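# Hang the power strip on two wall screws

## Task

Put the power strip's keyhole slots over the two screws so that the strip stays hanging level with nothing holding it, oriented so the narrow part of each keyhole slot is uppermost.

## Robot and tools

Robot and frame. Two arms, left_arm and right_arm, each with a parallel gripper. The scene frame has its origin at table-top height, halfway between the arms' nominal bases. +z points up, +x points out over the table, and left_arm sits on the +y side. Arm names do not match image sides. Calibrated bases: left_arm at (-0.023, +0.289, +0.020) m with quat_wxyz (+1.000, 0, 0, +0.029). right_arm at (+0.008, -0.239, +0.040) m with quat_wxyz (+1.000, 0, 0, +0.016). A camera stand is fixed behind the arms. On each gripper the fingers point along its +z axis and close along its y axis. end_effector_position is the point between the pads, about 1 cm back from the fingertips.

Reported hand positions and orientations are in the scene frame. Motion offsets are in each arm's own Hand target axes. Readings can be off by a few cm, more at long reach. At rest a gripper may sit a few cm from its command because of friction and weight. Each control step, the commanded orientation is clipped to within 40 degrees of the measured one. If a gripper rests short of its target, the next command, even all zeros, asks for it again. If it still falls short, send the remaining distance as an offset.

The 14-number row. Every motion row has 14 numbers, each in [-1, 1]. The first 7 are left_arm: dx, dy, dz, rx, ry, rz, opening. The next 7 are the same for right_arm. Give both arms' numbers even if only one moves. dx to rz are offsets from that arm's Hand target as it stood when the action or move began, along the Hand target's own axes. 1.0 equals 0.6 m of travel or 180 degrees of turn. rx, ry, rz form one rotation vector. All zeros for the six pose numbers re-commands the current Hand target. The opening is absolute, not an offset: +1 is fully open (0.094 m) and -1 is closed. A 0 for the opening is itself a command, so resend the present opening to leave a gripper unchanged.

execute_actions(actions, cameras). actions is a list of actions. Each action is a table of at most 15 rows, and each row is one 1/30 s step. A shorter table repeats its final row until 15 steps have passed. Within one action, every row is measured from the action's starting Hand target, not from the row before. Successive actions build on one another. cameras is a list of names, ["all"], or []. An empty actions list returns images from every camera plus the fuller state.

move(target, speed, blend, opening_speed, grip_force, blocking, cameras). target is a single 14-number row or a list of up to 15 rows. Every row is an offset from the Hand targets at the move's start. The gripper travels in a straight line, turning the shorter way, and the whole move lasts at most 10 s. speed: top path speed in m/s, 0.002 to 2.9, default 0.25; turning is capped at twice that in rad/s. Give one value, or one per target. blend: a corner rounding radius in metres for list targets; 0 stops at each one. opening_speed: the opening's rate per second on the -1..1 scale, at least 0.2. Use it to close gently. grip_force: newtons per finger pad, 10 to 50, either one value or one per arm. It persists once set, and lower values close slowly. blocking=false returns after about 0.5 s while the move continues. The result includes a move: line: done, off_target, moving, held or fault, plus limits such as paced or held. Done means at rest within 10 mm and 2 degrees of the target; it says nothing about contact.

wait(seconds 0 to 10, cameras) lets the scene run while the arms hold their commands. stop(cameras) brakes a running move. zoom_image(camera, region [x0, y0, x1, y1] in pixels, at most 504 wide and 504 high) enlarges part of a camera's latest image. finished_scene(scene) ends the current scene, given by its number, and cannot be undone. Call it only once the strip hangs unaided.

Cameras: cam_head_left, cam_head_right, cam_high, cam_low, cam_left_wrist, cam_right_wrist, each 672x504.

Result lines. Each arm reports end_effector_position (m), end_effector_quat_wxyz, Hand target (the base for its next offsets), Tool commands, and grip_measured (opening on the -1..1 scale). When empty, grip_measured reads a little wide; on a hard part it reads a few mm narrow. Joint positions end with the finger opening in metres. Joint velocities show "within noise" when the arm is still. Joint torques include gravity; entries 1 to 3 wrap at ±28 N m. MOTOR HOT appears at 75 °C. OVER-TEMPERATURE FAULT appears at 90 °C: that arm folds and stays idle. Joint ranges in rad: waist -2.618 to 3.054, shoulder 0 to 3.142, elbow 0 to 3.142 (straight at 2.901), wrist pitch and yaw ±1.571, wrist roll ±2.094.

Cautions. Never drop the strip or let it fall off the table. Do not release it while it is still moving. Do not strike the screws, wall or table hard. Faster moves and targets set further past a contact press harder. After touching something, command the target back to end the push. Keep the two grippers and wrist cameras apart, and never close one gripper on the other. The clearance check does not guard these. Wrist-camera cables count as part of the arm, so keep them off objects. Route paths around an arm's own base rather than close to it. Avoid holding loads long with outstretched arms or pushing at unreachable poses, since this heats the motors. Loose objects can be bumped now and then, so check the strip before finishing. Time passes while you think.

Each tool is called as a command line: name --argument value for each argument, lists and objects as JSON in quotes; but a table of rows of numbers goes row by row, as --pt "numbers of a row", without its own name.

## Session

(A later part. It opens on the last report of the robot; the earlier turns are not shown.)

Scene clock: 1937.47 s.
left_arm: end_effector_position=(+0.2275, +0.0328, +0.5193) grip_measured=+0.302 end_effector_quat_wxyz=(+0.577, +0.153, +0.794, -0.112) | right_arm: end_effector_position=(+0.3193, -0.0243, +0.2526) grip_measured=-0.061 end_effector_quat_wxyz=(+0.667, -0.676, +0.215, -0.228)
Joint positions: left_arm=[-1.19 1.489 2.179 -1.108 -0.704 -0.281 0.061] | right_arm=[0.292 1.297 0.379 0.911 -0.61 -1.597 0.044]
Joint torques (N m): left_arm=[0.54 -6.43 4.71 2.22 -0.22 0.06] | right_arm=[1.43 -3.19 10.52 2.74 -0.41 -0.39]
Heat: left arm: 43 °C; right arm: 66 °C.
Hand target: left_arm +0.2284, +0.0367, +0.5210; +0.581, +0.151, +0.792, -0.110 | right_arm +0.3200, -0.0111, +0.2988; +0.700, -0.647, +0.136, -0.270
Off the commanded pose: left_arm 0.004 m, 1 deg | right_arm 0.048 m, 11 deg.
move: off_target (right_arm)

wait --seconds 0 --cameras '["cam_left_wrist","cam_head_right"]'

zoom_image --camera "cam_left_wrist" --region '[345, 145, 420, 235]'

zoom_image --camera "cam_left_wrist" --region '[270, 320, 360, 440]'

zoom_image --camera "cam_head_right" --region '[290, 170, 350, 230]'

zoom_image --camera "cam_head_right" --region '[390, 80, 450, 140]'

Scene clock: 1942.93 s.
left_arm: end_effector_position=(+0.2275, +0.0328, +0.5193) grip_measured=+0.302 end_effector_quat_wxyz=(+0.577, +0.153, +0.794, -0.112) | right_arm: end_effector_position=(+0.3193, -0.0243, +0.2526) grip_measured=-0.061 end_effector_quat_wxyz=(+0.667, -0.676, +0.215, -0.228)
Joint positions: left_arm=[-1.19 1.489 2.179 -1.108 -0.704 -0.281 0.061] | right_arm=[0.292 1.297 0.379 0.911 -0.61 -1.597 0.044]
Joint torques (N m): left_arm=[0.53 -6.42 4.7 2.21 -0.22 0.06] | right_arm=[1.43 -3.19 10.52 2.74 -0.4 -0.4]
Heat: left arm: 43 °C; right arm: 66 °C.
Hand target: left_arm +0.2284, +0.0367, +0.5210; +0.581, +0.151, +0.792, -0.110 | right_arm +0.3200, -0.0111, +0.2988; +0.700, -0.647, +0.136, -0.270
Tool commands: left_gripper/opening=+0.3 right_gripper/opening=-0.35
Off the commanded pose: left_arm 0.004 m, 1 deg | right_arm 0.048 m, 11 deg.
Images, in order (width x height): cam_head_right 672x504, cam_left_wrist 672x504.

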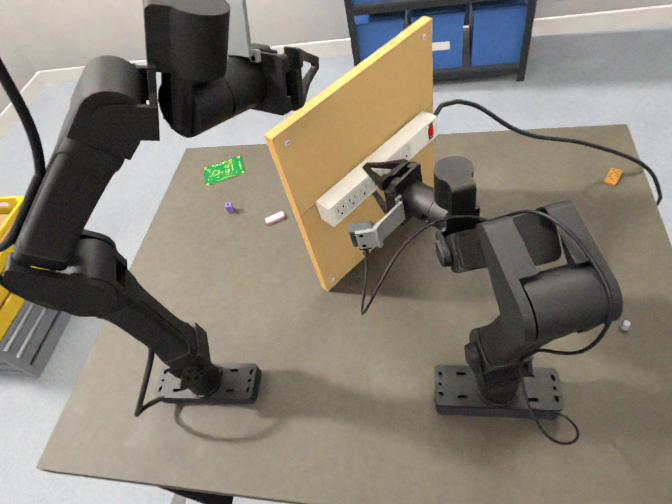

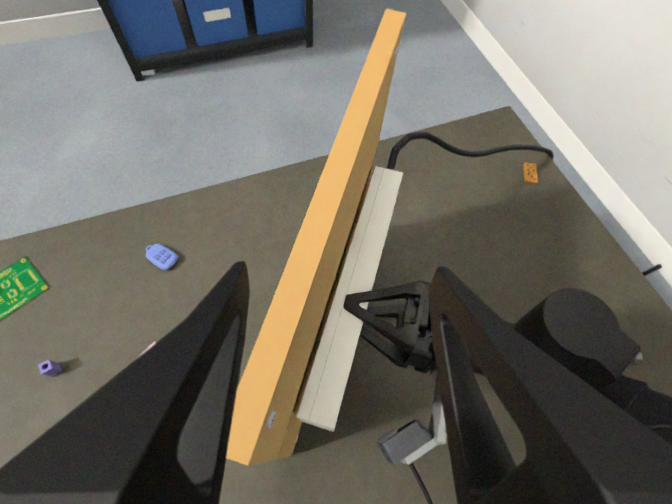

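Scaled by 5.600.

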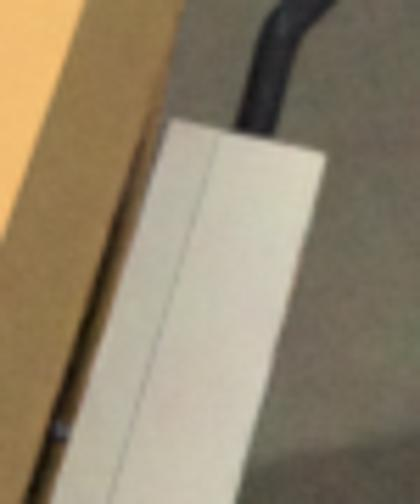

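Scaled by 4.200.

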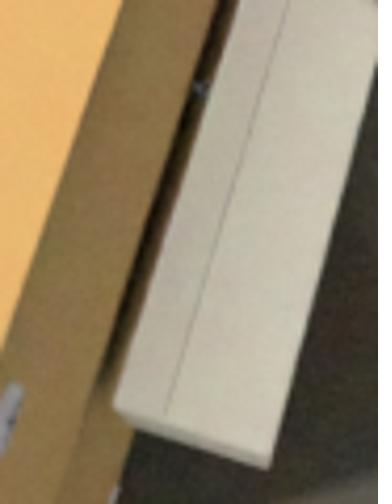

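Scaled by 8.400.

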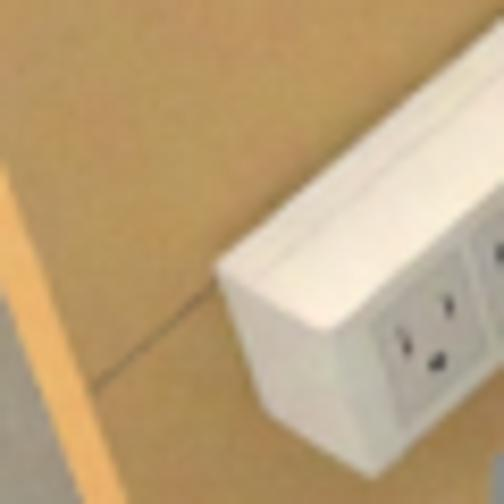

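Scaled by 8.400.

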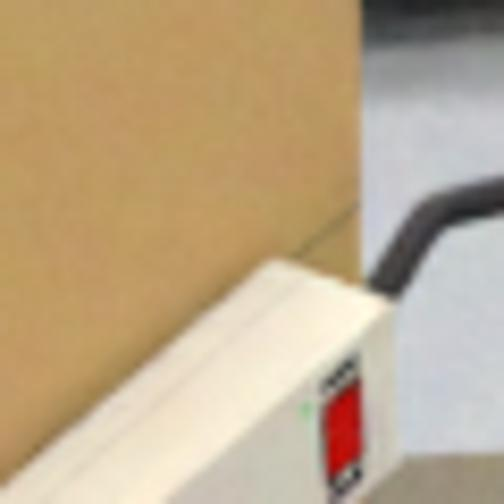

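move --pt "0 0 0 0 0 0 0.3 0.0005 -0.0046 -0.0094 0 0 0 -0.35" --pt "0 0 0 0 0 0 0.3 0.0006 -0.0030 0.0020 0 0 0 -0.35" --speed 0.05

Scene clock: 1953.30 s.
left_arm: end_effector_position=(+0.2275, +0.0328, +0.5193) grip_measured=+0.302 end_effector_quat_wxyz=(+0.577, +0.153, +0.794, -0.112) | right_arm: end_effector_position=(+0.3192, -0.0243, +0.2525) grip_measured=-0.061 end_effector_quat_wxyz=(+0.667, -0.676, +0.215, -0.228)
Joint positions: left_arm=[-1.19 1.489 2.179 -1.108 -0.704 -0.281 0.061] | right_arm=[0.292 1.297 0.379 0.91 -0.611 -1.597 0.044]
Joint torques (N m): left_arm=[0.53 -6.43 4.7 2.21 -0.23 0.06] | right_arm=[1.59 -3.47 11.03 2.67 -0.4 -0.4]
Heat: left arm: 43 °C; right arm: 66 °C.
Hand target: left_arm +0.2284, +0.0367, +0.5210; +0.581, +0.151, +0.792, -0.110 | right_arm +0.3206, -0.0103, +0.3008; +0.700, -0.647, +0.136, -0.270
Off the commanded pose: left_arm 0.004 m, 1 deg | right_arm 0.050 m, 11 deg.
move: off_target (right_arm)

move --pt "0 0 0 0 0 0 0.3 0.0003 -0.0060 -0.0160 0 0 0 -0.35" --pt "0 0 0 0 0 0 0.3 0.0006 -0.0040 0.0 0 0 0 -0.35" --speed 0.05

Scene clock: 1956.77 s.
left_arm: end_effector_position=(+0.2275, +0.0328, +0.5193) grip_measured=+0.302 end_effector_quat_wxyz=(+0.577, +0.153, +0.794, -0.112) | right_arm: end_effector_position=(+0.3193, -0.0243, +0.2518) grip_measured=-0.061 end_effector_quat_wxyz=(+0.666, -0.677, +0.215, -0.227)
Joint positions: left_arm=[-1.19 1.489 2.179 -1.108 -0.704 -0.281 0.061] | right_arm=[0.292 1.297 0.379 0.906 -0.612 -1.598 0.044]
Joint torques (N m): left_arm=[0.53 -6.42 4.71 2.22 -0.22 0.06] | right_arm=[1.57 -4.16 11.25 2.62 -0.41 -0.38]
Heat: left arm: 43 °C; right arm: 66 °C.
Hand target: left_arm +0.2284, +0.0367, +0.5210; +0.581, +0.151, +0.792, -0.110 | right_arm +0.3203, -0.0105, +0.3032; +0.700, -0.647, +0.136, -0.270
Off the commanded pose: left_arm 0.004 m, 1 deg | right_arm 0.053 m, 12 deg.
move: off_target (right_arm)

move --pt "0 0 0 0 0 0 0.3 0.0003 -0.0070 -0.0240 0.003 0 0 -0.35" --pt "0 0 0 0 0 0 0.3 0.0006 -0.0020 0.0 0.003 0 0 -0.35" --speed 0.05

Scene clock: 1960.73 s.
left_arm: end_effector_position=(+0.2275, +0.0328, +0.5193) grip_measured=+0.302 end_effector_quat_wxyz=(+0.577, +0.153, +0.794, -0.112) | right_arm: end_effector_position=(+0.3188, -0.0239, +0.2579) grip_measured=-0.061 end_effector_quat_wxyz=(+0.670, -0.673, +0.210, -0.231)
Joint positions: left_arm=[-1.19 1.489 2.179 -1.108 -0.704 -0.281 0.061] | right_arm=[0.293 1.287 0.384 0.91 -0.611 -1.597 0.044]
Joint torques (N m): left_arm=[0.51 -6.43 4.7 2.21 -0.23 0.06] | right_arm=[1.32 -2.88 11.03 2.71 -0.42 -0.34]
Heat: left arm: 43 °C; right arm: 66 °C.
Hand target: left_arm +0.2284, +0.0367, +0.5210; +0.581, +0.151, +0.792, -0.110 | right_arm +0.3204, -0.0108, +0.3044; +0.704, -0.643, +0.134, -0.271
Off the commanded pose: left_arm 0.004 m, 1 deg | right_arm 0.048 m, 11 deg.
move: off_target (right_arm)

move --pt "0 0 0 0 0 0 0.3 -0.0005 0.0006 -0.0230 0 0 0 -0.35" --pt "0 0 0 0 0 0 0.3 -0.0005 0.0036 0.0 0 0 0 -0.35" --speed 0.05

Scene clock: 1965.20 s.
left_arm: end_effector_position=(+0.2275, +0.0328, +0.5193) grip_measured=+0.302 end_effector_quat_wxyz=(+0.577, +0.153, +0.794, -0.112) | right_arm: end_effector_position=(+0.3193, -0.0243, +0.2594) grip_measured=-0.061 end_effector_quat_wxyz=(+0.673, -0.671, +0.206, -0.233)
Joint positions: left_arm=[-1.19 1.489 2.179 -1.108 -0.704 -0.281 0.061] | right_arm=[0.289 1.294 0.384 0.926 -0.618 -1.596 0.044]
Joint torques (N m): left_arm=[0.53 -6.42 4.71 2.21 -0.22 0.06] | right_arm=[1.66 -2.58 10.67 2.68 -0.34 -0.33]
Heat: left arm: 43 °C; right arm: 66 °C.
Hand target: left_arm +0.2284, +0.0367, +0.5210; +0.581, +0.151, +0.792, -0.110 | right_arm +0.3205, -0.0105, +0.3023; +0.704, -0.643, +0.134, -0.270
Off the commanded pose: left_arm 0.004 m, 1 deg | right_arm 0.045 m, 10 deg.
move: off_target (right_arm)

move --pt "0 0 0 0 0 0 0.3 -0.0008 0.0036 -0.0207 0 0 0 -0.35" --pt "0 0 0 0 0 0 0.3 -0.0010 0.0065 -0.0009 0 0 0 -0.35" --speed 0.05

Scene clock: 1969.53 s.
left_arm: end_effector_position=(+0.2275, +0.0328, +0.5193) grip_measured=+0.302 end_effector_quat_wxyz=(+0.577, +0.153, +0.794, -0.112) | right_arm: end_effector_position=(+0.3208, -0.0256, +0.2612) grip_measured=-0.061 end_effector_quat_wxyz=(+0.675, -0.668, +0.204, -0.237)
Joint positions: left_arm=[-1.19 1.489 2.179 -1.108 -0.704 -0.281 0.061] | right_arm=[0.283 1.302 0.384 0.948 -0.622 -1.594 0.044]
Joint torques (N m): left_arm=[0.53 -6.43 4.71 2.22 -0.23 0.06] | right_arm=[2.18 -2.07 10.09 2.68 -0.29 -0.34]
Heat: left arm: 43 °C; right arm: 66 °C.
Hand target: left_arm +0.2284, +0.0367, +0.5210; +0.581, +0.151, +0.792, -0.110 | right_arm +0.3206, -0.0106, +0.2982; +0.703, -0.643, +0.134, -0.271
Off the commanded pose: left_arm 0.004 m, 1 deg | right_arm 0.040 m, 10 deg.
move: off_target (right_arm)

move --pt "0 0 0 0 0 0 0.3 -0.0015 0.0100 -0.0040 -0.004 0 0 -0.35" --speed 0.05

Scene clock: 1972.23 s.
left_arm: end_effector_position=(+0.2275, +0.0328, +0.5193) grip_measured=+0.302 end_effector_quat_wxyz=(+0.577, +0.153, +0.794, -0.112) | right_arm: end_effector_position=(+0.3208, -0.0256, +0.2612) grip_measured=-0.061 end_effector_quat_wxyz=(+0.675, -0.668, +0.204, -0.237)
Joint positions: left_arm=[-1.19 1.489 2.179 -1.108 -0.704 -0.281 0.061] | right_arm=[0.283 1.302 0.384 0.948 -0.622 -1.594 0.044]
Joint torques (N m): left_arm=[0.53 -6.42 4.7 2.21 -0.23 0.05] | right_arm=[1.91 -1.62 9.29 2.66 -0.31 -0.43]
Heat: left arm: 43 °C; right arm: 66 °C.
Hand target: left_arm +0.2284, +0.0367, +0.5210; +0.581, +0.151, +0.792, -0.110 | right_arm +0.3199, -0.0120, +0.2919; +0.699, -0.648, +0.136, -0.270
Off the commanded pose: left_arm 0.004 m, 1 deg | right_arm 0.034 m, 9 deg.
move: off_target (right_arm)

move --pt "0 0 0 0 0 0 0.3 -0.0015 0.0060 -0.0110 0 0 0 -0.35" --pt "0 0 0 0 0 0 0.3 -0.0012 0.0070 -0.0030 0 0 0 -0.35" --speed 0.05

Scene clock: 1976.53 s.
left_arm: end_effector_position=(+0.2275, +0.0328, +0.5193) grip_measured=+0.302 end_effector_quat_wxyz=(+0.577, +0.153, +0.794, -0.112) | right_arm: end_effector_position=(+0.3207, -0.0256, +0.2608) grip_measured=-0.061 end_effector_quat_wxyz=(+0.679, -0.665, +0.201, -0.237)
Joint positions: left_arm=[-1.19 1.489 2.179 -1.108 -0.704 -0.281 0.061] | right_arm=[0.28 1.318 0.378 0.983 -0.63 -1.588 0.044]
Joint torques (N m): left_arm=[0.53 -6.42 4.7 2.21 -0.23 0.06] | right_arm=[2.02 -1.89 8.75 2.59 -0.24 -0.48]
Heat: left arm: 43 °C; right arm: 65 °C.
Hand target: left_arm +0.2284, +0.0367, +0.5210; +0.581, +0.151, +0.792, -0.110 | right_arm +0.3191, -0.0129, +0.2875; +0.699, -0.648, +0.136, -0.270
Off the commanded pose: left_arm 0.004 m, 1 deg | right_arm 0.029 m, 9 deg.
move: off_target (right_arm)

move --pt "0 0 0 0 0 0 0.3 -0.0015 0.0070 -0.0120 0 0 0.003 -0.35" --pt "0 0 0 0 0 0 0.3 -0.0012 0.0085 -0.0010 0 0 0.003 -0.35" --speed 0.05

Scene clock: 1980.80 s.
left_arm: end_effector_position=(+0.2275, +0.0328, +0.5193) grip_measured=+0.302 end_effector_quat_wxyz=(+0.577, +0.153, +0.794, -0.112) | right_arm: end_effector_position=(+0.3205, -0.0258, +0.2601) grip_measured=-0.061 end_effector_quat_wxyz=(+0.685, -0.659, +0.198, -0.239)
Joint positions: left_arm=[-1.19 1.489 2.179 -1.108 -0.704 -0.281 0.061] | right_arm=[0.279 1.341 0.366 1.039 -0.632 -1.576 0.044]
Joint torques (N m): left_arm=[0.53 -6.42 4.7 2.21 -0.23 0.06] | right_arm=[2.06 -1.69 8.7 2.43 -0.22 -0.5]
Heat: left arm: 43 °C; right arm: 65 °C.
Hand target: left_arm +0.2284, +0.0367, +0.5210; +0.581, +0.151, +0.792, -0.110 | right_arm +0.3192, -0.0130, +0.2822; +0.701, -0.647, +0.139, -0.267
Off the commanded pose: left_arm 0.004 m, 1 deg | right_arm 0.026 m, 8 deg.
move: off_target (right_arm)

move --pt "0 0 0 0 0 0 0.3 -0.0010 0.0030 -0.0220 -0.012 0 0 -0.35" --pt "0 0 0 0 0 0 0.3 -0.0005 0.0055 -0.0010 -0.012 0 0 -0.35" --speed 0.05

Scene clock: 1985.47 s.
left_arm: end_effector_position=(+0.2275, +0.0328, +0.5193) grip_measured=+0.302 end_effector_quat_wxyz=(+0.577, +0.153, +0.794, -0.112) | right_arm: end_effector_position=(+0.3207, -0.0249, +0.2450) grip_measured=-0.061 end_effector_quat_wxyz=(+0.664, -0.679, +0.206, -0.236)
Joint positions: left_arm=[-1.19 1.489 2.179 -1.108 -0.704 -0.281 0.061] | right_arm=[0.287 1.334 0.366 0.959 -0.617 -1.624 0.044]
Joint torques (N m): left_arm=[0.53 -6.42 4.68 2.21 -0.23 0.06] | right_arm=[1.42 -3.74 9.25 2.4 -0.41 -0.31]
Heat: left arm: 43 °C; right arm: 66 °C.
Hand target: left_arm +0.2284, +0.0367, +0.5210; +0.581, +0.151, +0.792, -0.110 | right_arm +0.3193, -0.0132, +0.2789; +0.688, -0.660, +0.144, -0.264
Off the commanded pose: left_arm 0.004 m, 1 deg | right_arm 0.036 m, 9 deg.
move: off_target (right_arm)

move --pt "0 0 0 0 0 0 0.3 0.0015 -0.0250 -0.0200 0.002 0 0 -0.35" --pt "0 0 0 0 0 0 0.3 0.0020 -0.0225 0.001 0.002 0 0 -0.35" --speed 0.05

Scene clock: 1991.37 s.
left_arm: end_effector_position=(+0.2275, +0.0328, +0.5193) grip_measured=+0.302 end_effector_quat_wxyz=(+0.577, +0.153, +0.794, -0.112) | right_arm: end_effector_position=(+0.3157, -0.0250, +0.2499) grip_measured=-0.061 end_effector_quat_wxyz=(+0.661, -0.684, +0.209, -0.228)
Joint positions: left_arm=[-1.19 1.489 2.179 -1.108 -0.704 -0.281 0.061] | right_arm=[0.29 1.276 0.374 0.873 -0.62 -1.623 0.044]
Joint torques (N m): left_arm=[0.53 -6.43 4.7 2.21 -0.22 0.05] | right_arm=[1.16 -3.21 10.65 2.55 -0.34 -0.28]
Heat: left arm: 43 °C; right arm: 67 °C.
Hand target: left_arm +0.2284, +0.0367, +0.5210; +0.581, +0.151, +0.792, -0.110 | right_arm +0.3182, -0.0132, +0.2925; +0.690, -0.658, +0.143, -0.264
Off the commanded pose: left_arm 0.004 m, 1 deg | right_arm 0.044 m, 10 deg.
move: off_target (right_arm)

move --pt "0 0 0 0 0 0 0.3 0.0050 -0.0076 0.0008 0 0.002 0.003 -0.35" --pt "0 0 0 0 0 0 0.3 0.0052 -0.0067 0.0074 0 0.002 0.003 -0.35" --speed 0.05

Scene clock: 1998.73 s.
left_arm: end_effector_position=(+0.2275, +0.0328, +0.5193) grip_measured=+0.302 end_effector_quat_wxyz=(+0.577, +0.153, +0.794, -0.112) | right_arm: end_effector_position=(+0.3184, -0.0239, +0.2521) grip_measured=-0.061 end_effector_quat_wxyz=(+0.660, -0.684, +0.214, -0.225)
Joint positions: left_arm=[-1.19 1.489 2.179 -1.108 -0.704 -0.281 0.061] | right_arm=[0.293 1.276 0.39 0.852 -0.613 -1.615 0.044]
Joint torques (N m): left_arm=[0.53 -6.42 4.7 2.21 -0.23 0.06] | right_arm=[1.35 -3.12 11.3 2.55 -0.32 -0.28]
Heat: left arm: 43 °C; right arm: 66 °C.
Hand target: left_arm +0.2284, +0.0367, +0.5210; +0.581, +0.151, +0.792, -0.110 | right_arm +0.3225, -0.0113, +0.2972; +0.691, -0.656, +0.149, -0.263
Off the commanded pose: left_arm 0.004 m, 1 deg | right_arm 0.047 m, 10 deg.
move: off_target (right_arm)

move --pt "0 0 0 0 0 0 0.3 0.0006 -0.0075 -0.0125 0.002 0 0 -0.35" --pt "0 0 0 0 0 0 0.3 0.0014 -0.0049 0.0010 0.002 0 0 -0.35" --speed 0.05

Scene clock: 2003.83 s.
left_arm: end_effector_position=(+0.2275, +0.0328, +0.5193) grip_measured=+0.302 end_effector_quat_wxyz=(+0.577, +0.153, +0.794, -0.112) | right_arm: end_effector_position=(+0.3184, -0.0240, +0.2522) grip_measured=-0.061 end_effector_quat_wxyz=(+0.660, -0.684, +0.214, -0.225)
Joint positions: left_arm=[-1.19 1.489 2.179 -1.108 -0.704 -0.281 0.061] | right_arm=[0.292 1.276 0.391 0.851 -0.614 -1.614 0.044]
Joint torques (N m): left_arm=[0.53 -6.42 4.7 2.21 -0.23 0.06] | right_arm=[1.31 -3.34 11.54 2.58 -0.34 -0.24]
Heat: left arm: 43 °C; right arm: 66 °C.
Hand target: left_arm +0.2284, +0.0367, +0.5210; +0.581, +0.151, +0.792, -0.110 | right_arm +0.3230, -0.0112, +0.3003; +0.693, -0.654, +0.148, -0.263
Off the commanded pose: left_arm 0.004 m, 1 deg | right_arm 0.050 m, 10 deg.
move: off_target (right_arm)

move --pt "0 0 0 0 0 0 0.3 0.0003 -0.0045 -0.0200 0.001 0 0 -0.35" --pt "0 0 0 0 0 0 0.3 0.0004 -0.0016 0.0005 0.001 0 0 -0.35" --speed 0.05

Scene clock: 2006.93 s.
left_arm: end_effector_position=(+0.2275, +0.0328, +0.5193) grip_measured=+0.302 end_effector_quat_wxyz=(+0.577, +0.153, +0.794, -0.112) | right_arm: end_effector_position=(+0.3189, -0.0239, +0.2534) grip_measured=-0.061 end_effector_quat_wxyz=(+0.661, -0.683, +0.216, -0.223)
Joint positions: left_arm=[-1.19 1.489 2.179 -1.108 -0.704 -0.281 0.061] | right_arm=[0.291 1.276 0.395 0.849 -0.617 -1.608 0.044]
Joint torques (N m): left_arm=[0.53 -6.43 4.7 2.21 -0.22 0.05] | right_arm=[1.37 -3.3 11.41 2.62 -0.29 -0.27]
Heat: left arm: 43 °C; right arm: 66 °C.
Hand target: left_arm +0.2284, +0.0367, +0.5210; +0.581, +0.151, +0.792, -0.110 | right_arm +0.3232, -0.0111, +0.3015; +0.694, -0.653, +0.147, -0.264
Off the commanded pose: left_arm 0.004 m, 1 deg | right_arm 0.050 m, 10 deg.
move: off_target (right_arm)

move --pt "0 0 0 0 0 0 0.3 0.0003 -0.0045 -0.0200 0.001 0 0 -0.35" --pt "0 0 0 0 0 0 0.3 0.0004 -0.0016 0.0005 0.001 0 0 -0.35" --speed 0.05 --cameras '["cam_left_wrist","cam_head_right"]'

zoom_image --camera "cam_left_wrist" --region '[345, 145, 420, 235]'

zoom_image --camera "cam_left_wrist" --region '[270, 320, 360, 440]'

zoom_image --camera "cam_head_right" --region '[290, 170, 350, 230]'

zoom_image --camera "cam_head_right" --region '[390, 80, 450, 140]'

Scene clock: 2013.53 s.
left_arm: end_effector_position=(+0.2275, +0.0328, +0.5193) grip_measured=+0.302 end_effector_quat_wxyz=(+0.577, +0.153, +0.794, -0.112) | right_arm: end_effector_position=(+0.3191, -0.0241, +0.2537) grip_measured=-0.061 end_effector_quat_wxyz=(+0.662, -0.683, +0.216, -0.222)
Joint positions: left_arm=[-1.19 1.489 2.179 -1.108 -0.704 -0.281 0.061] | right_arm=[0.29 1.276 0.396 0.849 -0.618 -1.606 0.044]
Joint torques (N m): left_arm=[0.53 -6.43 4.71 2.22 -0.22 0.06] | right_arm=[1.5 -3.28 11.48 2.63 -0.31 -0.28]
Heat: left arm: 43 °C; right arm: 67 °C.
Hand target: left_arm +0.2284, +0.0367, +0.5210; +0.581, +0.151, +0.792, -0.110 | right_arm +0.3234, -0.0110, +0.3023; +0.695, -0.652, +0.147, -0.264
Off the commanded pose: left_arm 0.004 m, 1 deg | right_arm 0.051 m, 11 deg.
move: off_target (right_arm)
Images, in order (width x height): cam_head_right 672x504, cam_left_wrist 672x504.

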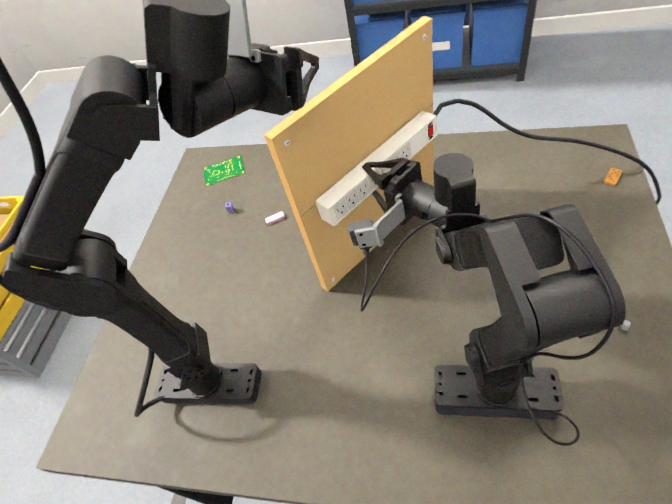

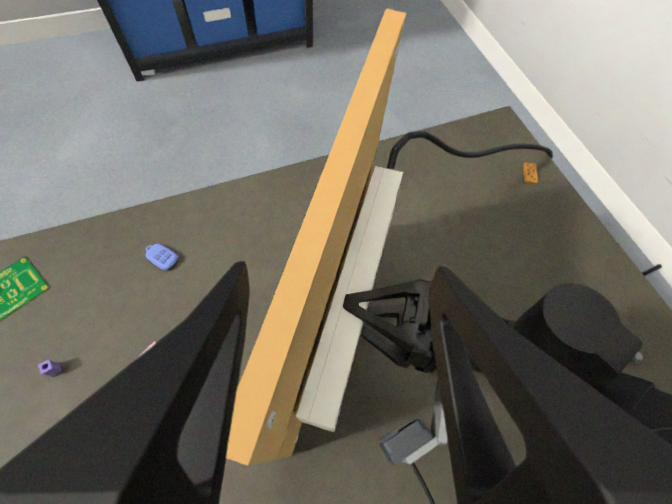

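Scaled by 5.600.

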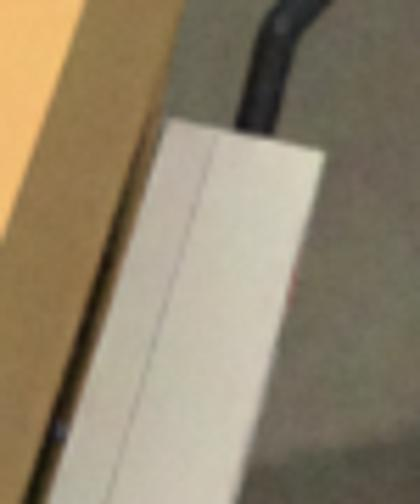

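Scaled by 4.200.

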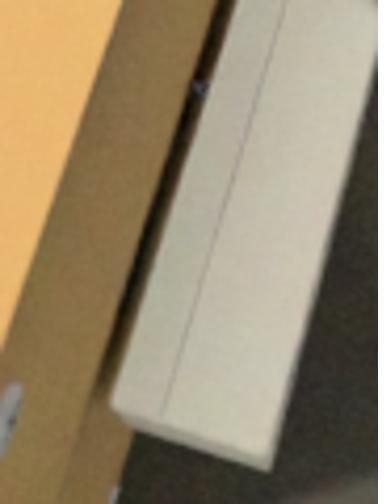

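Scaled by 8.400.

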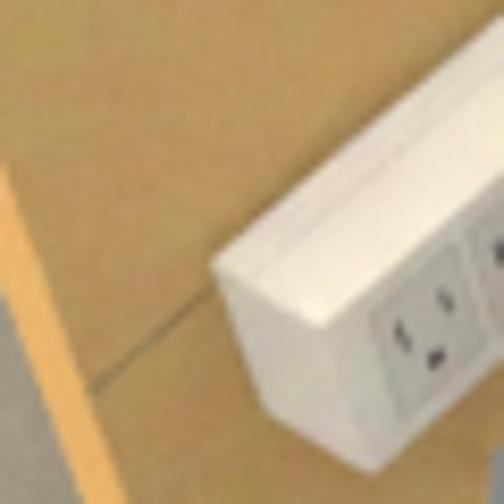

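Scaled by 8.400.

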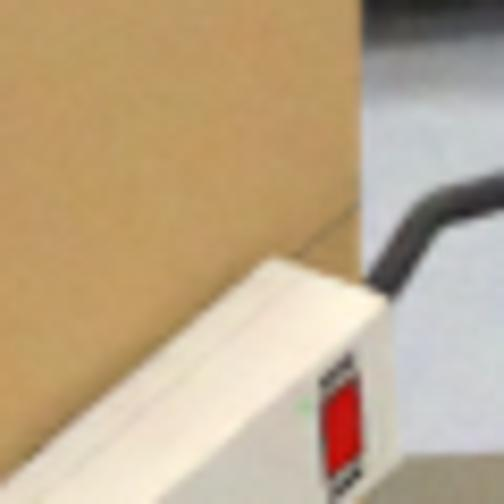

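move --pt "0 0 0 0 0 0 0.3 0.0004 -0.0054 -0.0200 0.001 0 0 -0.35" --pt "0 0 0 0 0 0 0.3 0.0006 -0.0025 0.0010 0.001 0 0 -0.35" --speed 0.05

Scene clock: 2019.00 s.
left_arm: end_effector_position=(+0.2275, +0.0328, +0.5193) grip_measured=+0.302 end_effector_quat_wxyz=(+0.577, +0.153, +0.794, -0.112) | right_arm: end_effector_position=(+0.3198, -0.0236, +0.2555) grip_measured=-0.061 end_effector_quat_wxyz=(+0.663, -0.681, +0.216, -0.223)
Joint positions: left_arm=[-1.19 1.489 2.179 -1.108 -0.704 -0.281 0.061] | right_arm=[0.292 1.276 0.401 0.848 -0.615 -1.604 0.044]
Joint torques (N m): left_arm=[0.51 -6.43 4.7 2.21 -0.23 0.06] | right_arm=[1.46 -3.26 11.4 2.65 -0.3 -0.3]
Heat: left arm: 43 °C; right arm: 67 °C.
Hand target: left_arm +0.2284, +0.0367, +0.5210; +0.581, +0.151, +0.792, -0.110 | right_arm +0.3238, -0.0107, +0.3041; +0.696, -0.651, +0.146, -0.264
Off the commanded pose: left_arm 0.004 m, 1 deg | right_arm 0.050 m, 11 deg.
move: off_target (right_arm)

move --target '[0,0,0,0,0,0,0.3,0.0002,0.0011,0.0075,0,0,0,-0.35]' --speed 0.05 --cameras '["cam_left_wrist","cam_head_right"]'

zoom_image --camera "cam_left_wrist" --region '[345, 145, 420, 235]'

zoom_image --camera "cam_left_wrist" --region '[270, 320, 360, 440]'

zoom_image --camera "cam_head_right" --region '[290, 170, 350, 230]'

zoom_image --camera "cam_head_right" --region '[390, 80, 450, 140]'

Scene clock: 2024.50 s.
left_arm: end_effector_position=(+0.2275, +0.0328, +0.5193) grip_measured=+0.302 end_effector_quat_wxyz=(+0.577, +0.153, +0.794, -0.112) | right_arm: end_effector_position=(+0.3199, -0.0234, +0.2554) grip_measured=-0.061 end_effector_quat_wxyz=(+0.663, -0.681, +0.217, -0.223)
Joint positions: left_arm=[-1.19 1.489 2.179 -1.108 -0.704 -0.281 0.061] | right_arm=[0.293 1.276 0.401 0.848 -0.613 -1.604 0.044]
Joint torques (N m): left_arm=[0.53 -6.42 4.7 2.21 -0.22 0.05] | right_arm=[2.09 -2.26 12.12 2.69 -0.21 -0.29]
Heat: left arm: 43 °C; right arm: 67 °C.
Hand target: left_arm +0.2284, +0.0367, +0.5210; +0.581, +0.151, +0.792, -0.110 | right_arm +0.3264, -0.0070, +0.3039; +0.696, -0.651, +0.146, -0.264
Off the commanded pose: left_arm 0.004 m, 1 deg | right_arm 0.052 m, 11 deg.
move: off_target (right_arm)
Images, in order (width x height): cam_head_right 672x504, cam_left_wrist 672x504.

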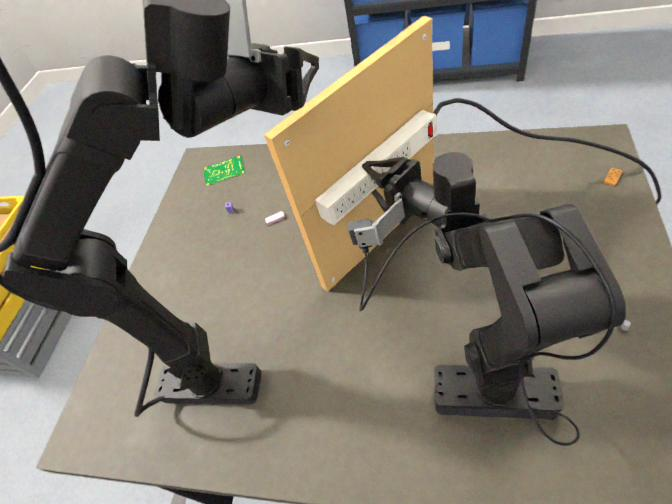

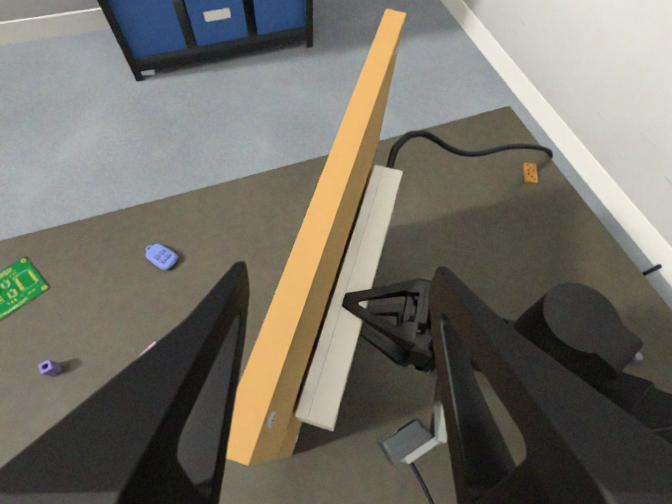

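Scaled by 5.600.

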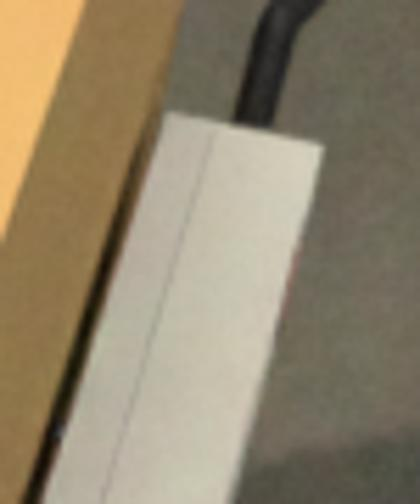

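Scaled by 4.200.

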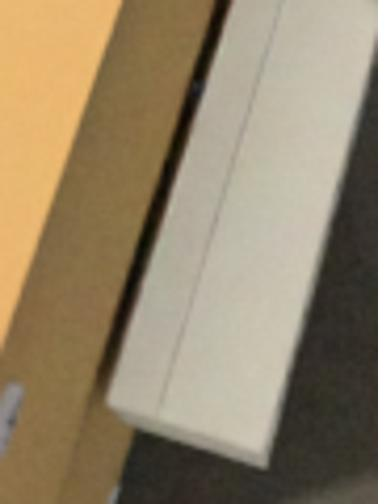

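Scaled by 8.400.

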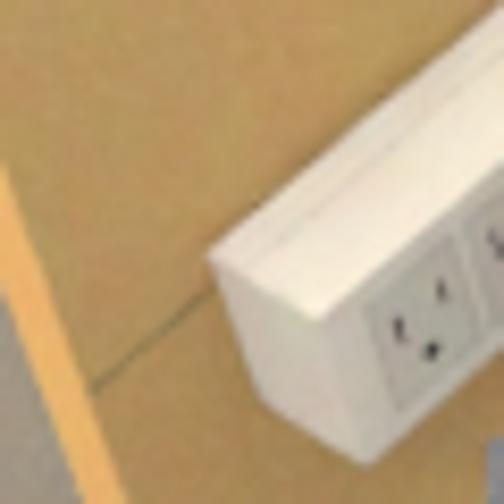

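Scaled by 8.400.

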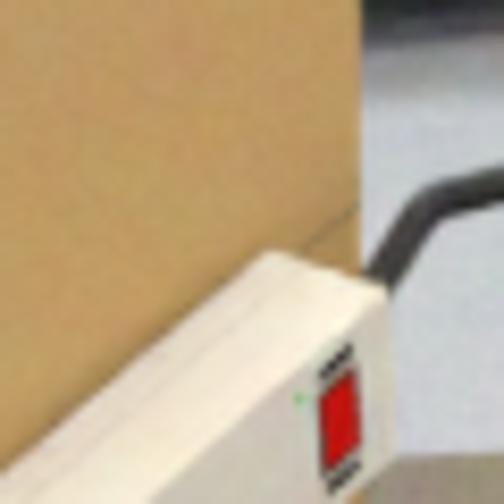

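move --pt "0 0 0 0 0 0 0.3 0.0018 -0.0030 -0.0265 0 0 0 -0.35" --pt "0 0 0 0 0 0 0.3 0.0022 0.0010 -0.0040 0 0 0 -0.35" --speed 0.05

Scene clock: 2036.17 s.
left_arm: end_effector_position=(+0.2275, +0.0328, +0.5193) grip_measured=+0.302 end_effector_quat_wxyz=(+0.577, +0.153, +0.794, -0.112) | right_arm: end_effector_position=(+0.3212, -0.0233, +0.2566) grip_measured=-0.061 end_effector_quat_wxyz=(+0.664, -0.681, +0.215, -0.223)
Joint positions: left_arm=[-1.19 1.489 2.179 -1.108 -0.704 -0.281 0.061] | right_arm=[0.29 1.281 0.407 0.85 -0.617 -1.603 0.044]
Joint torques (N m): left_arm=[0.53 -6.42 4.7 2.21 -0.22 0.06] | right_arm=[1.54 -2.67 11.44 2.69 -0.28 -0.28]
Heat: left arm: 43 °C; right arm: 69 °C.
Hand target: left_arm +0.2284, +0.0367, +0.5210; +0.581, +0.151, +0.792, -0.110 | right_arm +0.3264, -0.0098, +0.3031; +0.696, -0.651, +0.147, -0.264
Off the commanded pose: left_arm 0.004 m, 1 deg | right_arm 0.049 m, 10 deg.
move: off_target (right_arm)

move --target '[0,0,0,0,0,0,0.3,0.0035,0.0016,0.0048,0,0,0,-0.35]' --speed 0.05

Scene clock: 2044.77 s.
left_arm: end_effector_position=(+0.2275, +0.0328, +0.5193) grip_measured=+0.302 end_effector_quat_wxyz=(+0.577, +0.153, +0.794, -0.112) | right_arm: end_effector_position=(+0.3245, -0.0214, +0.2559) grip_measured=-0.061 end_effector_quat_wxyz=(+0.663, -0.681, +0.217, -0.222)
Joint positions: left_arm=[-1.19 1.489 2.179 -1.108 -0.704 -0.281 0.061] | right_arm=[0.294 1.301 0.418 0.857 -0.614 -1.601 0.044]
Joint torques (N m): left_arm=[0.53 -6.43 4.7 2.21 -0.22 0.06] | right_arm=[1.25 -2.89 11.45 2.7 -0.31 -0.32]
Heat: left arm: 43 °C; right arm: 68 °C.
Hand target: left_arm +0.2284, +0.0367, +0.5210; +0.581, +0.151, +0.792, -0.110 | right_arm +0.3298, -0.0085, +0.3028; +0.696, -0.651, +0.147, -0.264
Off the commanded pose: left_arm 0.004 m, 1 deg | right_arm 0.049 m, 11 deg.
move: off_target (right_arm)

wait --seconds 0 --cameras '["cam_left_wrist","cam_head_right"]'

zoom_image --camera "cam_left_wrist" --region '[345, 145, 420, 235]'

zoom_image --camera "cam_left_wrist" --region '[270, 320, 360, 440]'

zoom_image --camera "cam_head_right" --region '[290, 170, 350, 230]'

zoom_image --camera "cam_head_right" --region '[390, 80, 450, 140]'

Scene clock: 2048.83 s.
left_arm: end_effector_position=(+0.2275, +0.0328, +0.5193) grip_measured=+0.302 end_effector_quat_wxyz=(+0.577, +0.153, +0.794, -0.112) | right_arm: end_effector_position=(+0.3245, -0.0214, +0.2559) grip_measured=-0.061 end_effector_quat_wxyz=(+0.663, -0.681, +0.217, -0.222)
Joint positions: left_arm=[-1.19 1.489 2.179 -1.108 -0.704 -0.281 0.061] | right_arm=[0.294 1.301 0.418 0.857 -0.614 -1.601 0.044]
Joint torques (N m): left_arm=[0.53 -6.42 4.7 2.21 -0.23 0.05] | right_arm=[1.29 -2.91 11.45 2.68 -0.31 -0.31]
Heat: left arm: 43 °C; right arm: 68 °C.
Hand target: left_arm +0.2284, +0.0367, +0.5210; +0.581, +0.151, +0.792, -0.110 | right_arm +0.3298, -0.0085, +0.3028; +0.696, -0.651, +0.147, -0.264
Tool commands: left_gripper/opening=+0.3 right_gripper/opening=-0.35
Off the commanded pose: left_arm 0.004 m, 1 deg | right_arm 0.049 m, 11 deg.
Images, in order (width x height): cam_head_right 672x504, cam_left_wrist 672x504.

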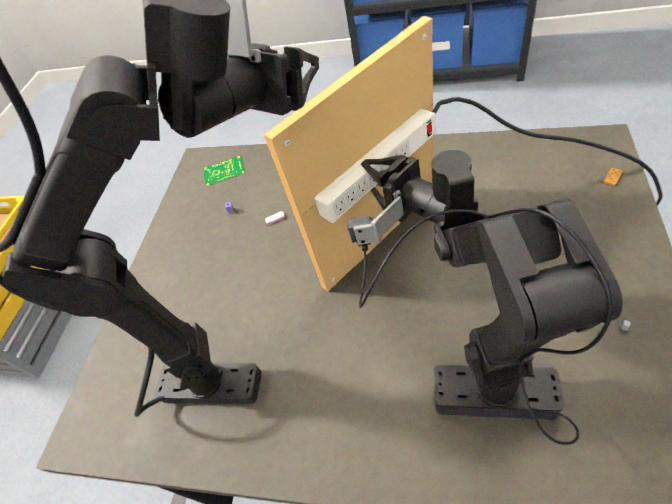

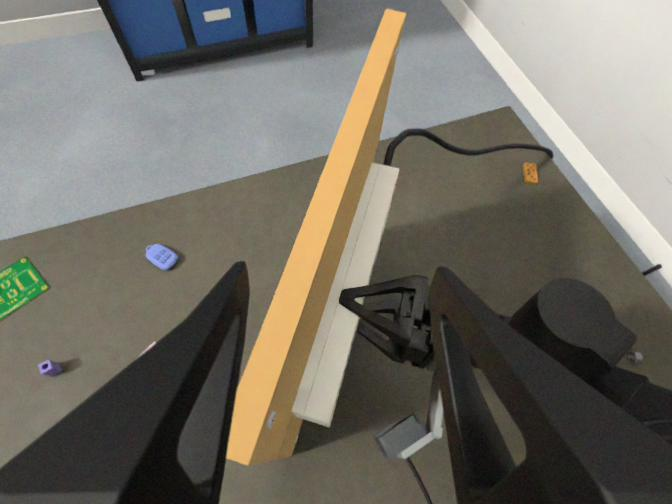

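Scaled by 5.600.

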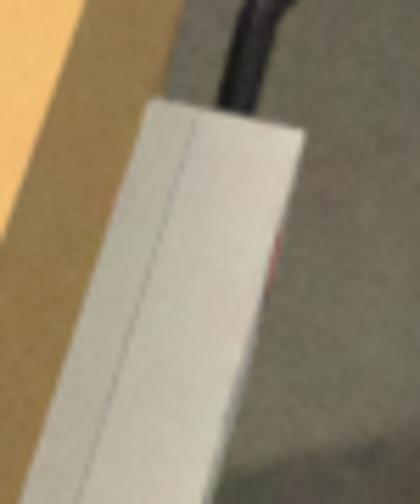

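Scaled by 4.200.

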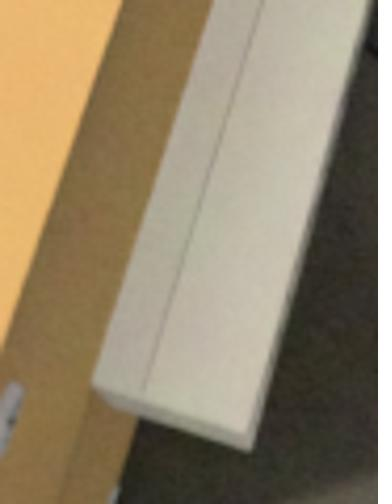

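Scaled by 8.400.

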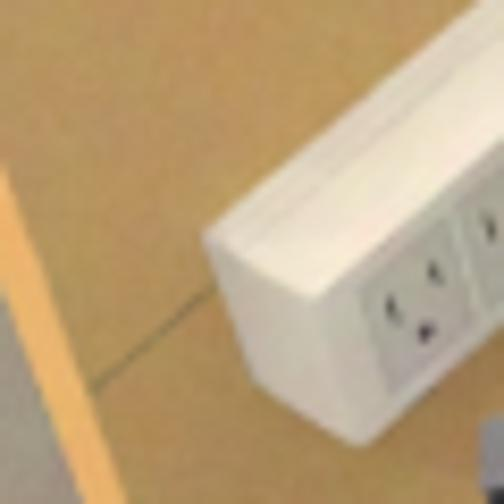

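Scaled by 8.400.

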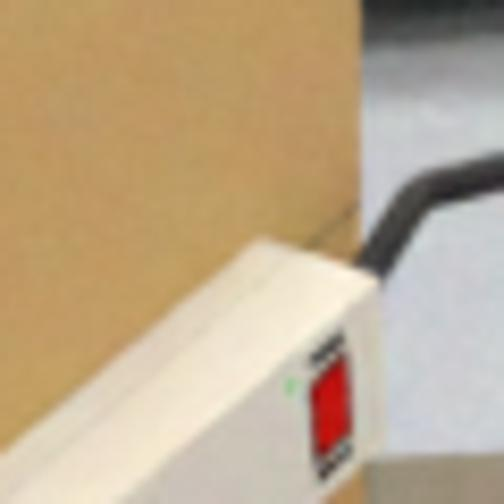

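move --target '[0,0,0,0,0,0,0.3,-0.0047,0.0301,-0.0185,0,0,0,-0.35]' --speed 0.05

Scene clock: 2059.13 s.
left_arm: end_effector_position=(+0.2275, +0.0328, +0.5193) grip_measured=+0.302 end_effector_quat_wxyz=(+0.577, +0.153, +0.794, -0.112) | right_arm: end_effector_position=(+0.3249, -0.0211, +0.2553) grip_measured=-0.061 end_effector_quat_wxyz=(+0.674, -0.673, +0.208, -0.222)
Joint positions: left_arm=[-1.19 1.489 2.179 -1.108 -0.704 -0.281 0.061] | right_arm=[0.285 1.342 0.404 0.948 -0.636 -1.585 0.044]
Joint torques (N m): left_arm=[0.53 -6.42 4.7 2.21 -0.23 0.06] | right_arm=[0.5 -3.02 7.64 2.8 -0.27 -0.44]
Heat: left arm: 43 °C; right arm: 68 °C.
Hand target: left_arm +0.2284, +0.0367, +0.5210; +0.581, +0.151, +0.792, -0.110 | right_arm +0.3246, -0.0159, +0.2836; +0.697, -0.651, +0.146, -0.264
Off the commanded pose: left_arm 0.004 m, 1 deg | right_arm 0.029 m, 9 deg.
move: off_target (right_arm)

move --target '[0,0,0,0,0,0,0.3,-0.0030,0.0200,-0.0055,-0.008,0,0,-0.35]' --speed 0.05

Scene clock: 2061.97 s.
left_arm: end_effector_position=(+0.2275, +0.0328, +0.5193) grip_measured=+0.302 end_effector_quat_wxyz=(+0.577, +0.153, +0.794, -0.112) | right_arm: end_effector_position=(+0.3261, -0.0219, +0.2534) grip_measured=-0.061 end_effector_quat_wxyz=(+0.675, -0.672, +0.203, -0.230)
Joint positions: left_arm=[-1.19 1.489 2.179 -1.108 -0.704 -0.281 0.061] | right_arm=[0.283 1.361 0.396 0.985 -0.634 -1.594 0.044]
Joint torques (N m): left_arm=[0.53 -6.42 4.7 2.21 -0.22 0.05] | right_arm=[0.28 -2.91 6.6 2.51 -0.3 -0.52]
Heat: left arm: 43 °C; right arm: 67 °C.
Hand target: left_arm +0.2284, +0.0367, +0.5210; +0.581, +0.151, +0.792, -0.110 | right_arm +0.3235, -0.0176, +0.2711; +0.688, -0.660, +0.150, -0.262
Off the commanded pose: left_arm 0.004 m, 1 deg | right_arm 0.018 m, 7 deg.
move: off_target (right_arm)

move --target '[0,0,0,0,0,0,0.3,-0.0035,0.0200,-0.0045,-0.008,0,0.002,-0.35]' --speed 0.05

Scene clock: 2069.83 s.
left_arm: end_effector_position=(+0.2275, +0.0328, +0.5193) grip_measured=+0.302 end_effector_quat_wxyz=(+0.577, +0.153, +0.794, -0.112) | right_arm: end_effector_position=(+0.3260, -0.0218, +0.2527) grip_measured=-0.061 end_effector_quat_wxyz=(+0.677, -0.669, +0.198, -0.234)
Joint positions: left_arm=[-1.19 1.489 2.179 -1.108 -0.704 -0.281 0.061] | right_arm=[0.283 1.378 0.388 1.024 -0.635 -1.596 0.044]
Joint torques (N m): left_arm=[0.53 -6.43 4.7 2.22 -0.23 0.06] | right_arm=[0.05 -2.81 5.65 2.19 -0.3 -0.61]
Heat: left arm: 43 °C; right arm: 65 °C.
Hand target: left_arm +0.2284, +0.0367, +0.5210; +0.581, +0.151, +0.792, -0.110 | right_arm +0.3222, -0.0187, +0.2587; +0.681, -0.668, +0.155, -0.258
Off the commanded pose: left_arm 0.004 m, 1 deg | right_arm 0.008 m, 6 deg.
move: off_target (right_arm)

move --target '[0,0,0,0,0,0,0.3,-0.0035,0.0200,-0.0045,-0.008,0,0.002,-0.35]' --speed 0.05 --cameras '["cam_left_wrist","cam_head_right","cam_head_left"]'

zoom_image --camera "cam_head_right" --region '[290, 170, 350, 230]'

zoom_image --camera "cam_head_right" --region '[390, 80, 450, 140]'

Scene clock: 2074.83 s.
left_arm: end_effector_position=(+0.2275, +0.0328, +0.5193) grip_measured=+0.302 end_effector_quat_wxyz=(+0.577, +0.153, +0.794, -0.112) | right_arm: end_effector_position=(+0.3245, -0.0220, +0.2409) grip_measured=-0.061 end_effector_quat_wxyz=(+0.669, -0.677, +0.194, -0.237)
Joint positions: left_arm=[-1.19 1.489 2.179 -1.108 -0.704 -0.281 0.061] | right_arm=[0.283 1.401 0.369 1.041 -0.637 -1.627 0.044]
Joint torques (N m): left_arm=[0.53 -6.42 4.7 2.21 -0.23 0.06] | right_arm=[-0.09 -3.37 5.38 2.12 -0.31 -0.42]
Heat: left arm: 43 °C; right arm: 65 °C.
Hand target: left_arm +0.2284, +0.0367, +0.5210; +0.581, +0.151, +0.792, -0.110 | right_arm +0.3207, -0.0201, +0.2463; +0.673, -0.676, +0.161, -0.254
Off the commanded pose: left_arm 0.004 m, 1 deg | right_arm 0.007 m, 4 deg.
move: off_target (right_arm)
Images, in order (width x height): cam_head_left 672x504, cam_head_right 672x504, cam_left_wrist 672x504.

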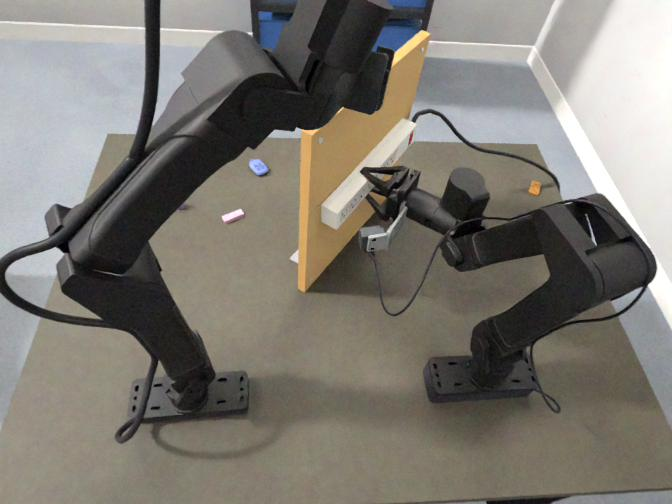

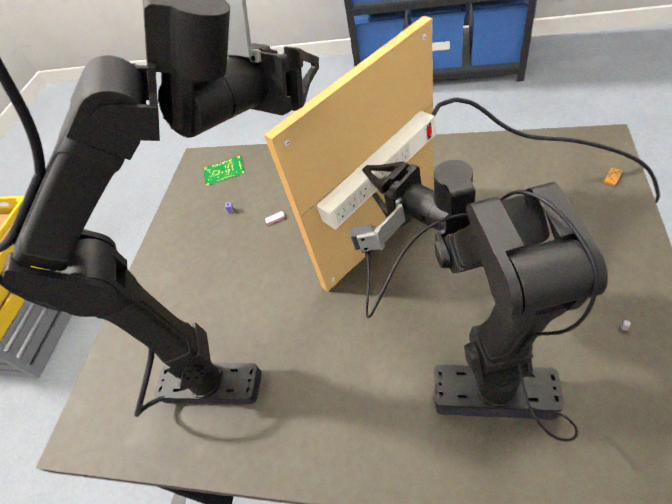

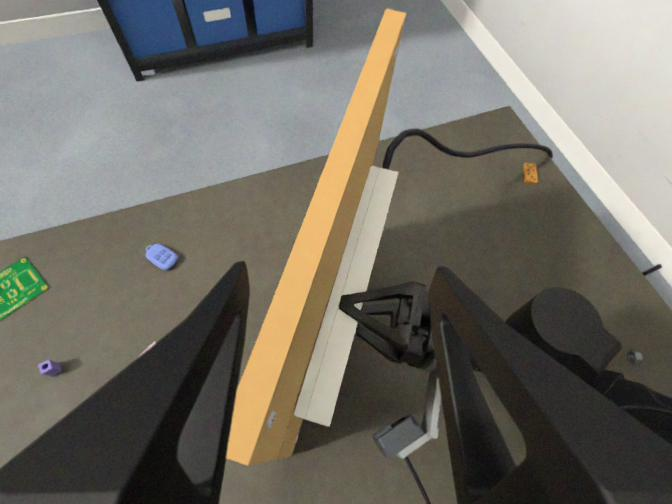

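Scaled by 8.400.

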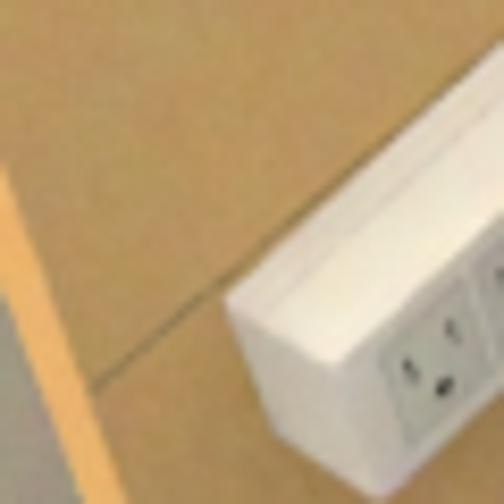

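Scaled by 8.400.

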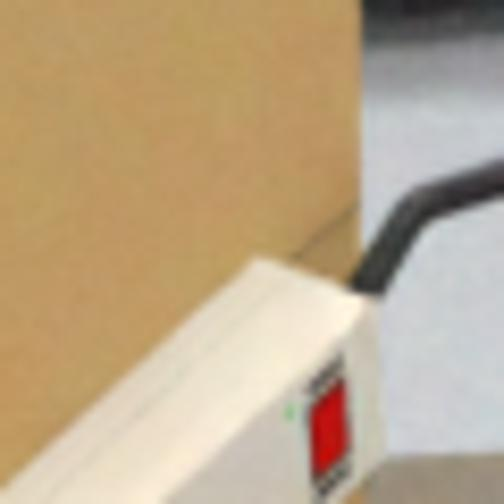

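move --target '[0,0,0,0,0,0,0.3,0,0.003,0,0,0,0.025,-0.35]' --speed 0.05 --cameras '["cam_left_wrist","cam_head_right","cam_head_left"]'

zoom_image --camera "cam_head_right" --region '[290, 170, 350, 230]'

zoom_image --camera "cam_head_right" --region '[390, 80, 450, 140]'

Scene clock: 2080.90 s.
left_arm: end_effector_position=(+0.2275, +0.0328, +0.5193) grip_measured=+0.302 end_effector_quat_wxyz=(+0.577, +0.153, +0.794, -0.112) | right_arm: end_effector_position=(+0.3245, -0.0218, +0.2396) grip_measured=-0.061 end_effector_quat_wxyz=(+0.674, -0.674, +0.208, -0.222)
Joint positions: left_arm=[-1.19 1.489 2.179 -1.108 -0.704 -0.281 0.061] | right_arm=[0.283 1.407 0.367 1.047 -0.638 -1.585 0.044]
Joint torques (N m): left_arm=[0.53 -6.42 4.7 2.22 -0.23 0.06] | right_arm=[-0.21 -3.08 5.27 2.19 -0.31 -0.1]
Heat: left arm: 43 °C; right arm: 63 °C.
Hand target: left_arm +0.2284, +0.0367, +0.5210; +0.581, +0.151, +0.792, -0.110 | right_arm +0.3210, -0.0201, +0.2447; +0.682, -0.669, +0.187, -0.228
Off the commanded pose: left_arm 0.004 m, 1 deg | right_arm 0.006 m, 3 deg.
move: off_target (right_arm)
Images, in order (width x height): cam_head_left 672x504, cam_head_right 672x504, cam_left_wrist 672x504.

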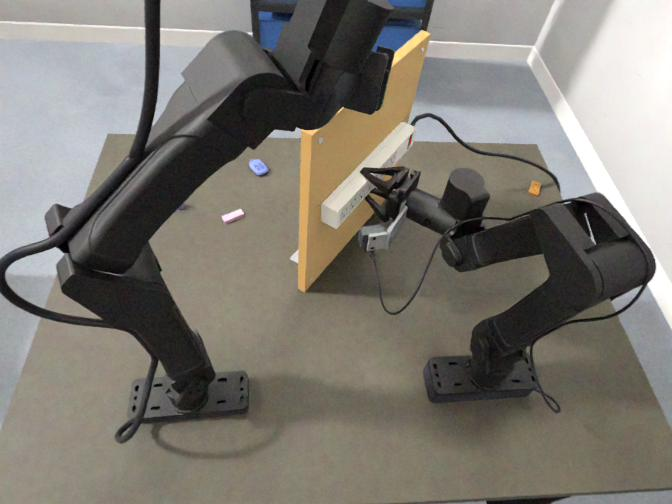

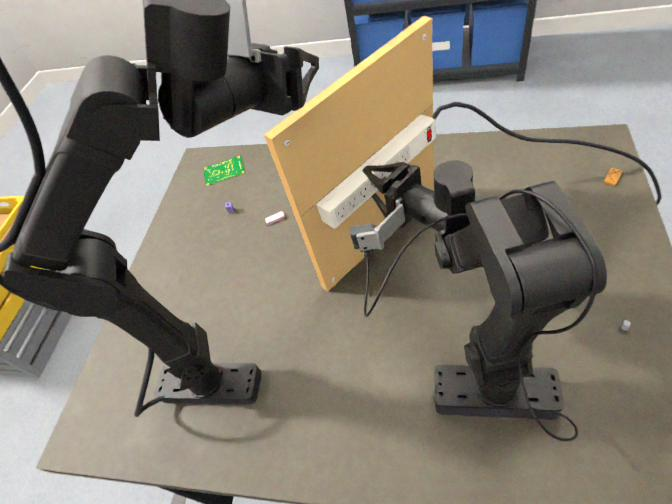

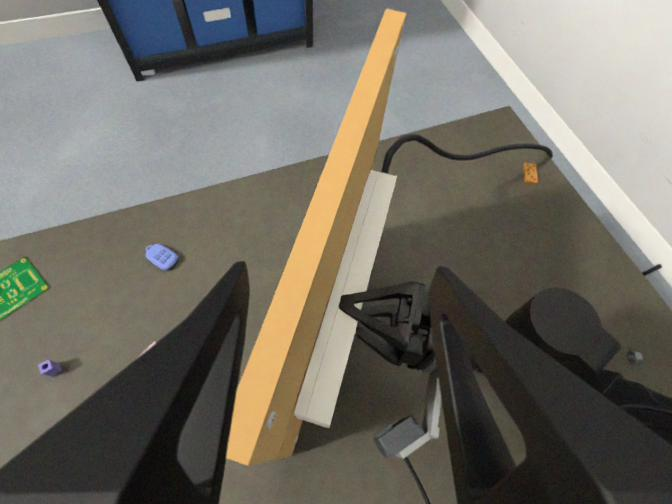

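Scaled by 8.400.

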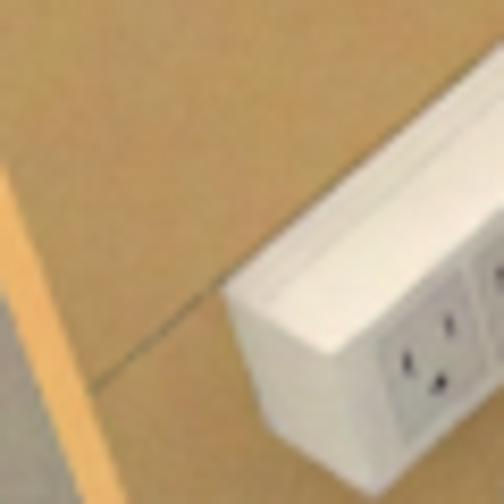

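Scaled by 8.400.

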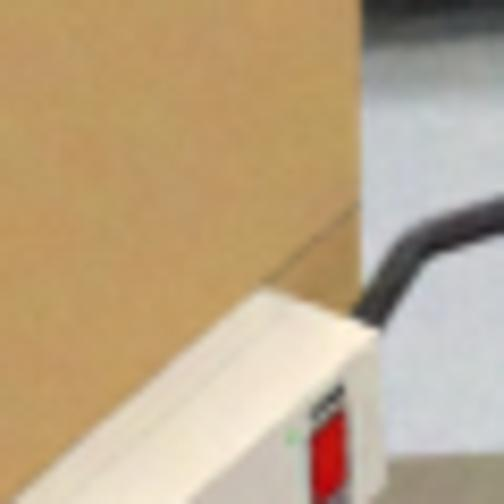

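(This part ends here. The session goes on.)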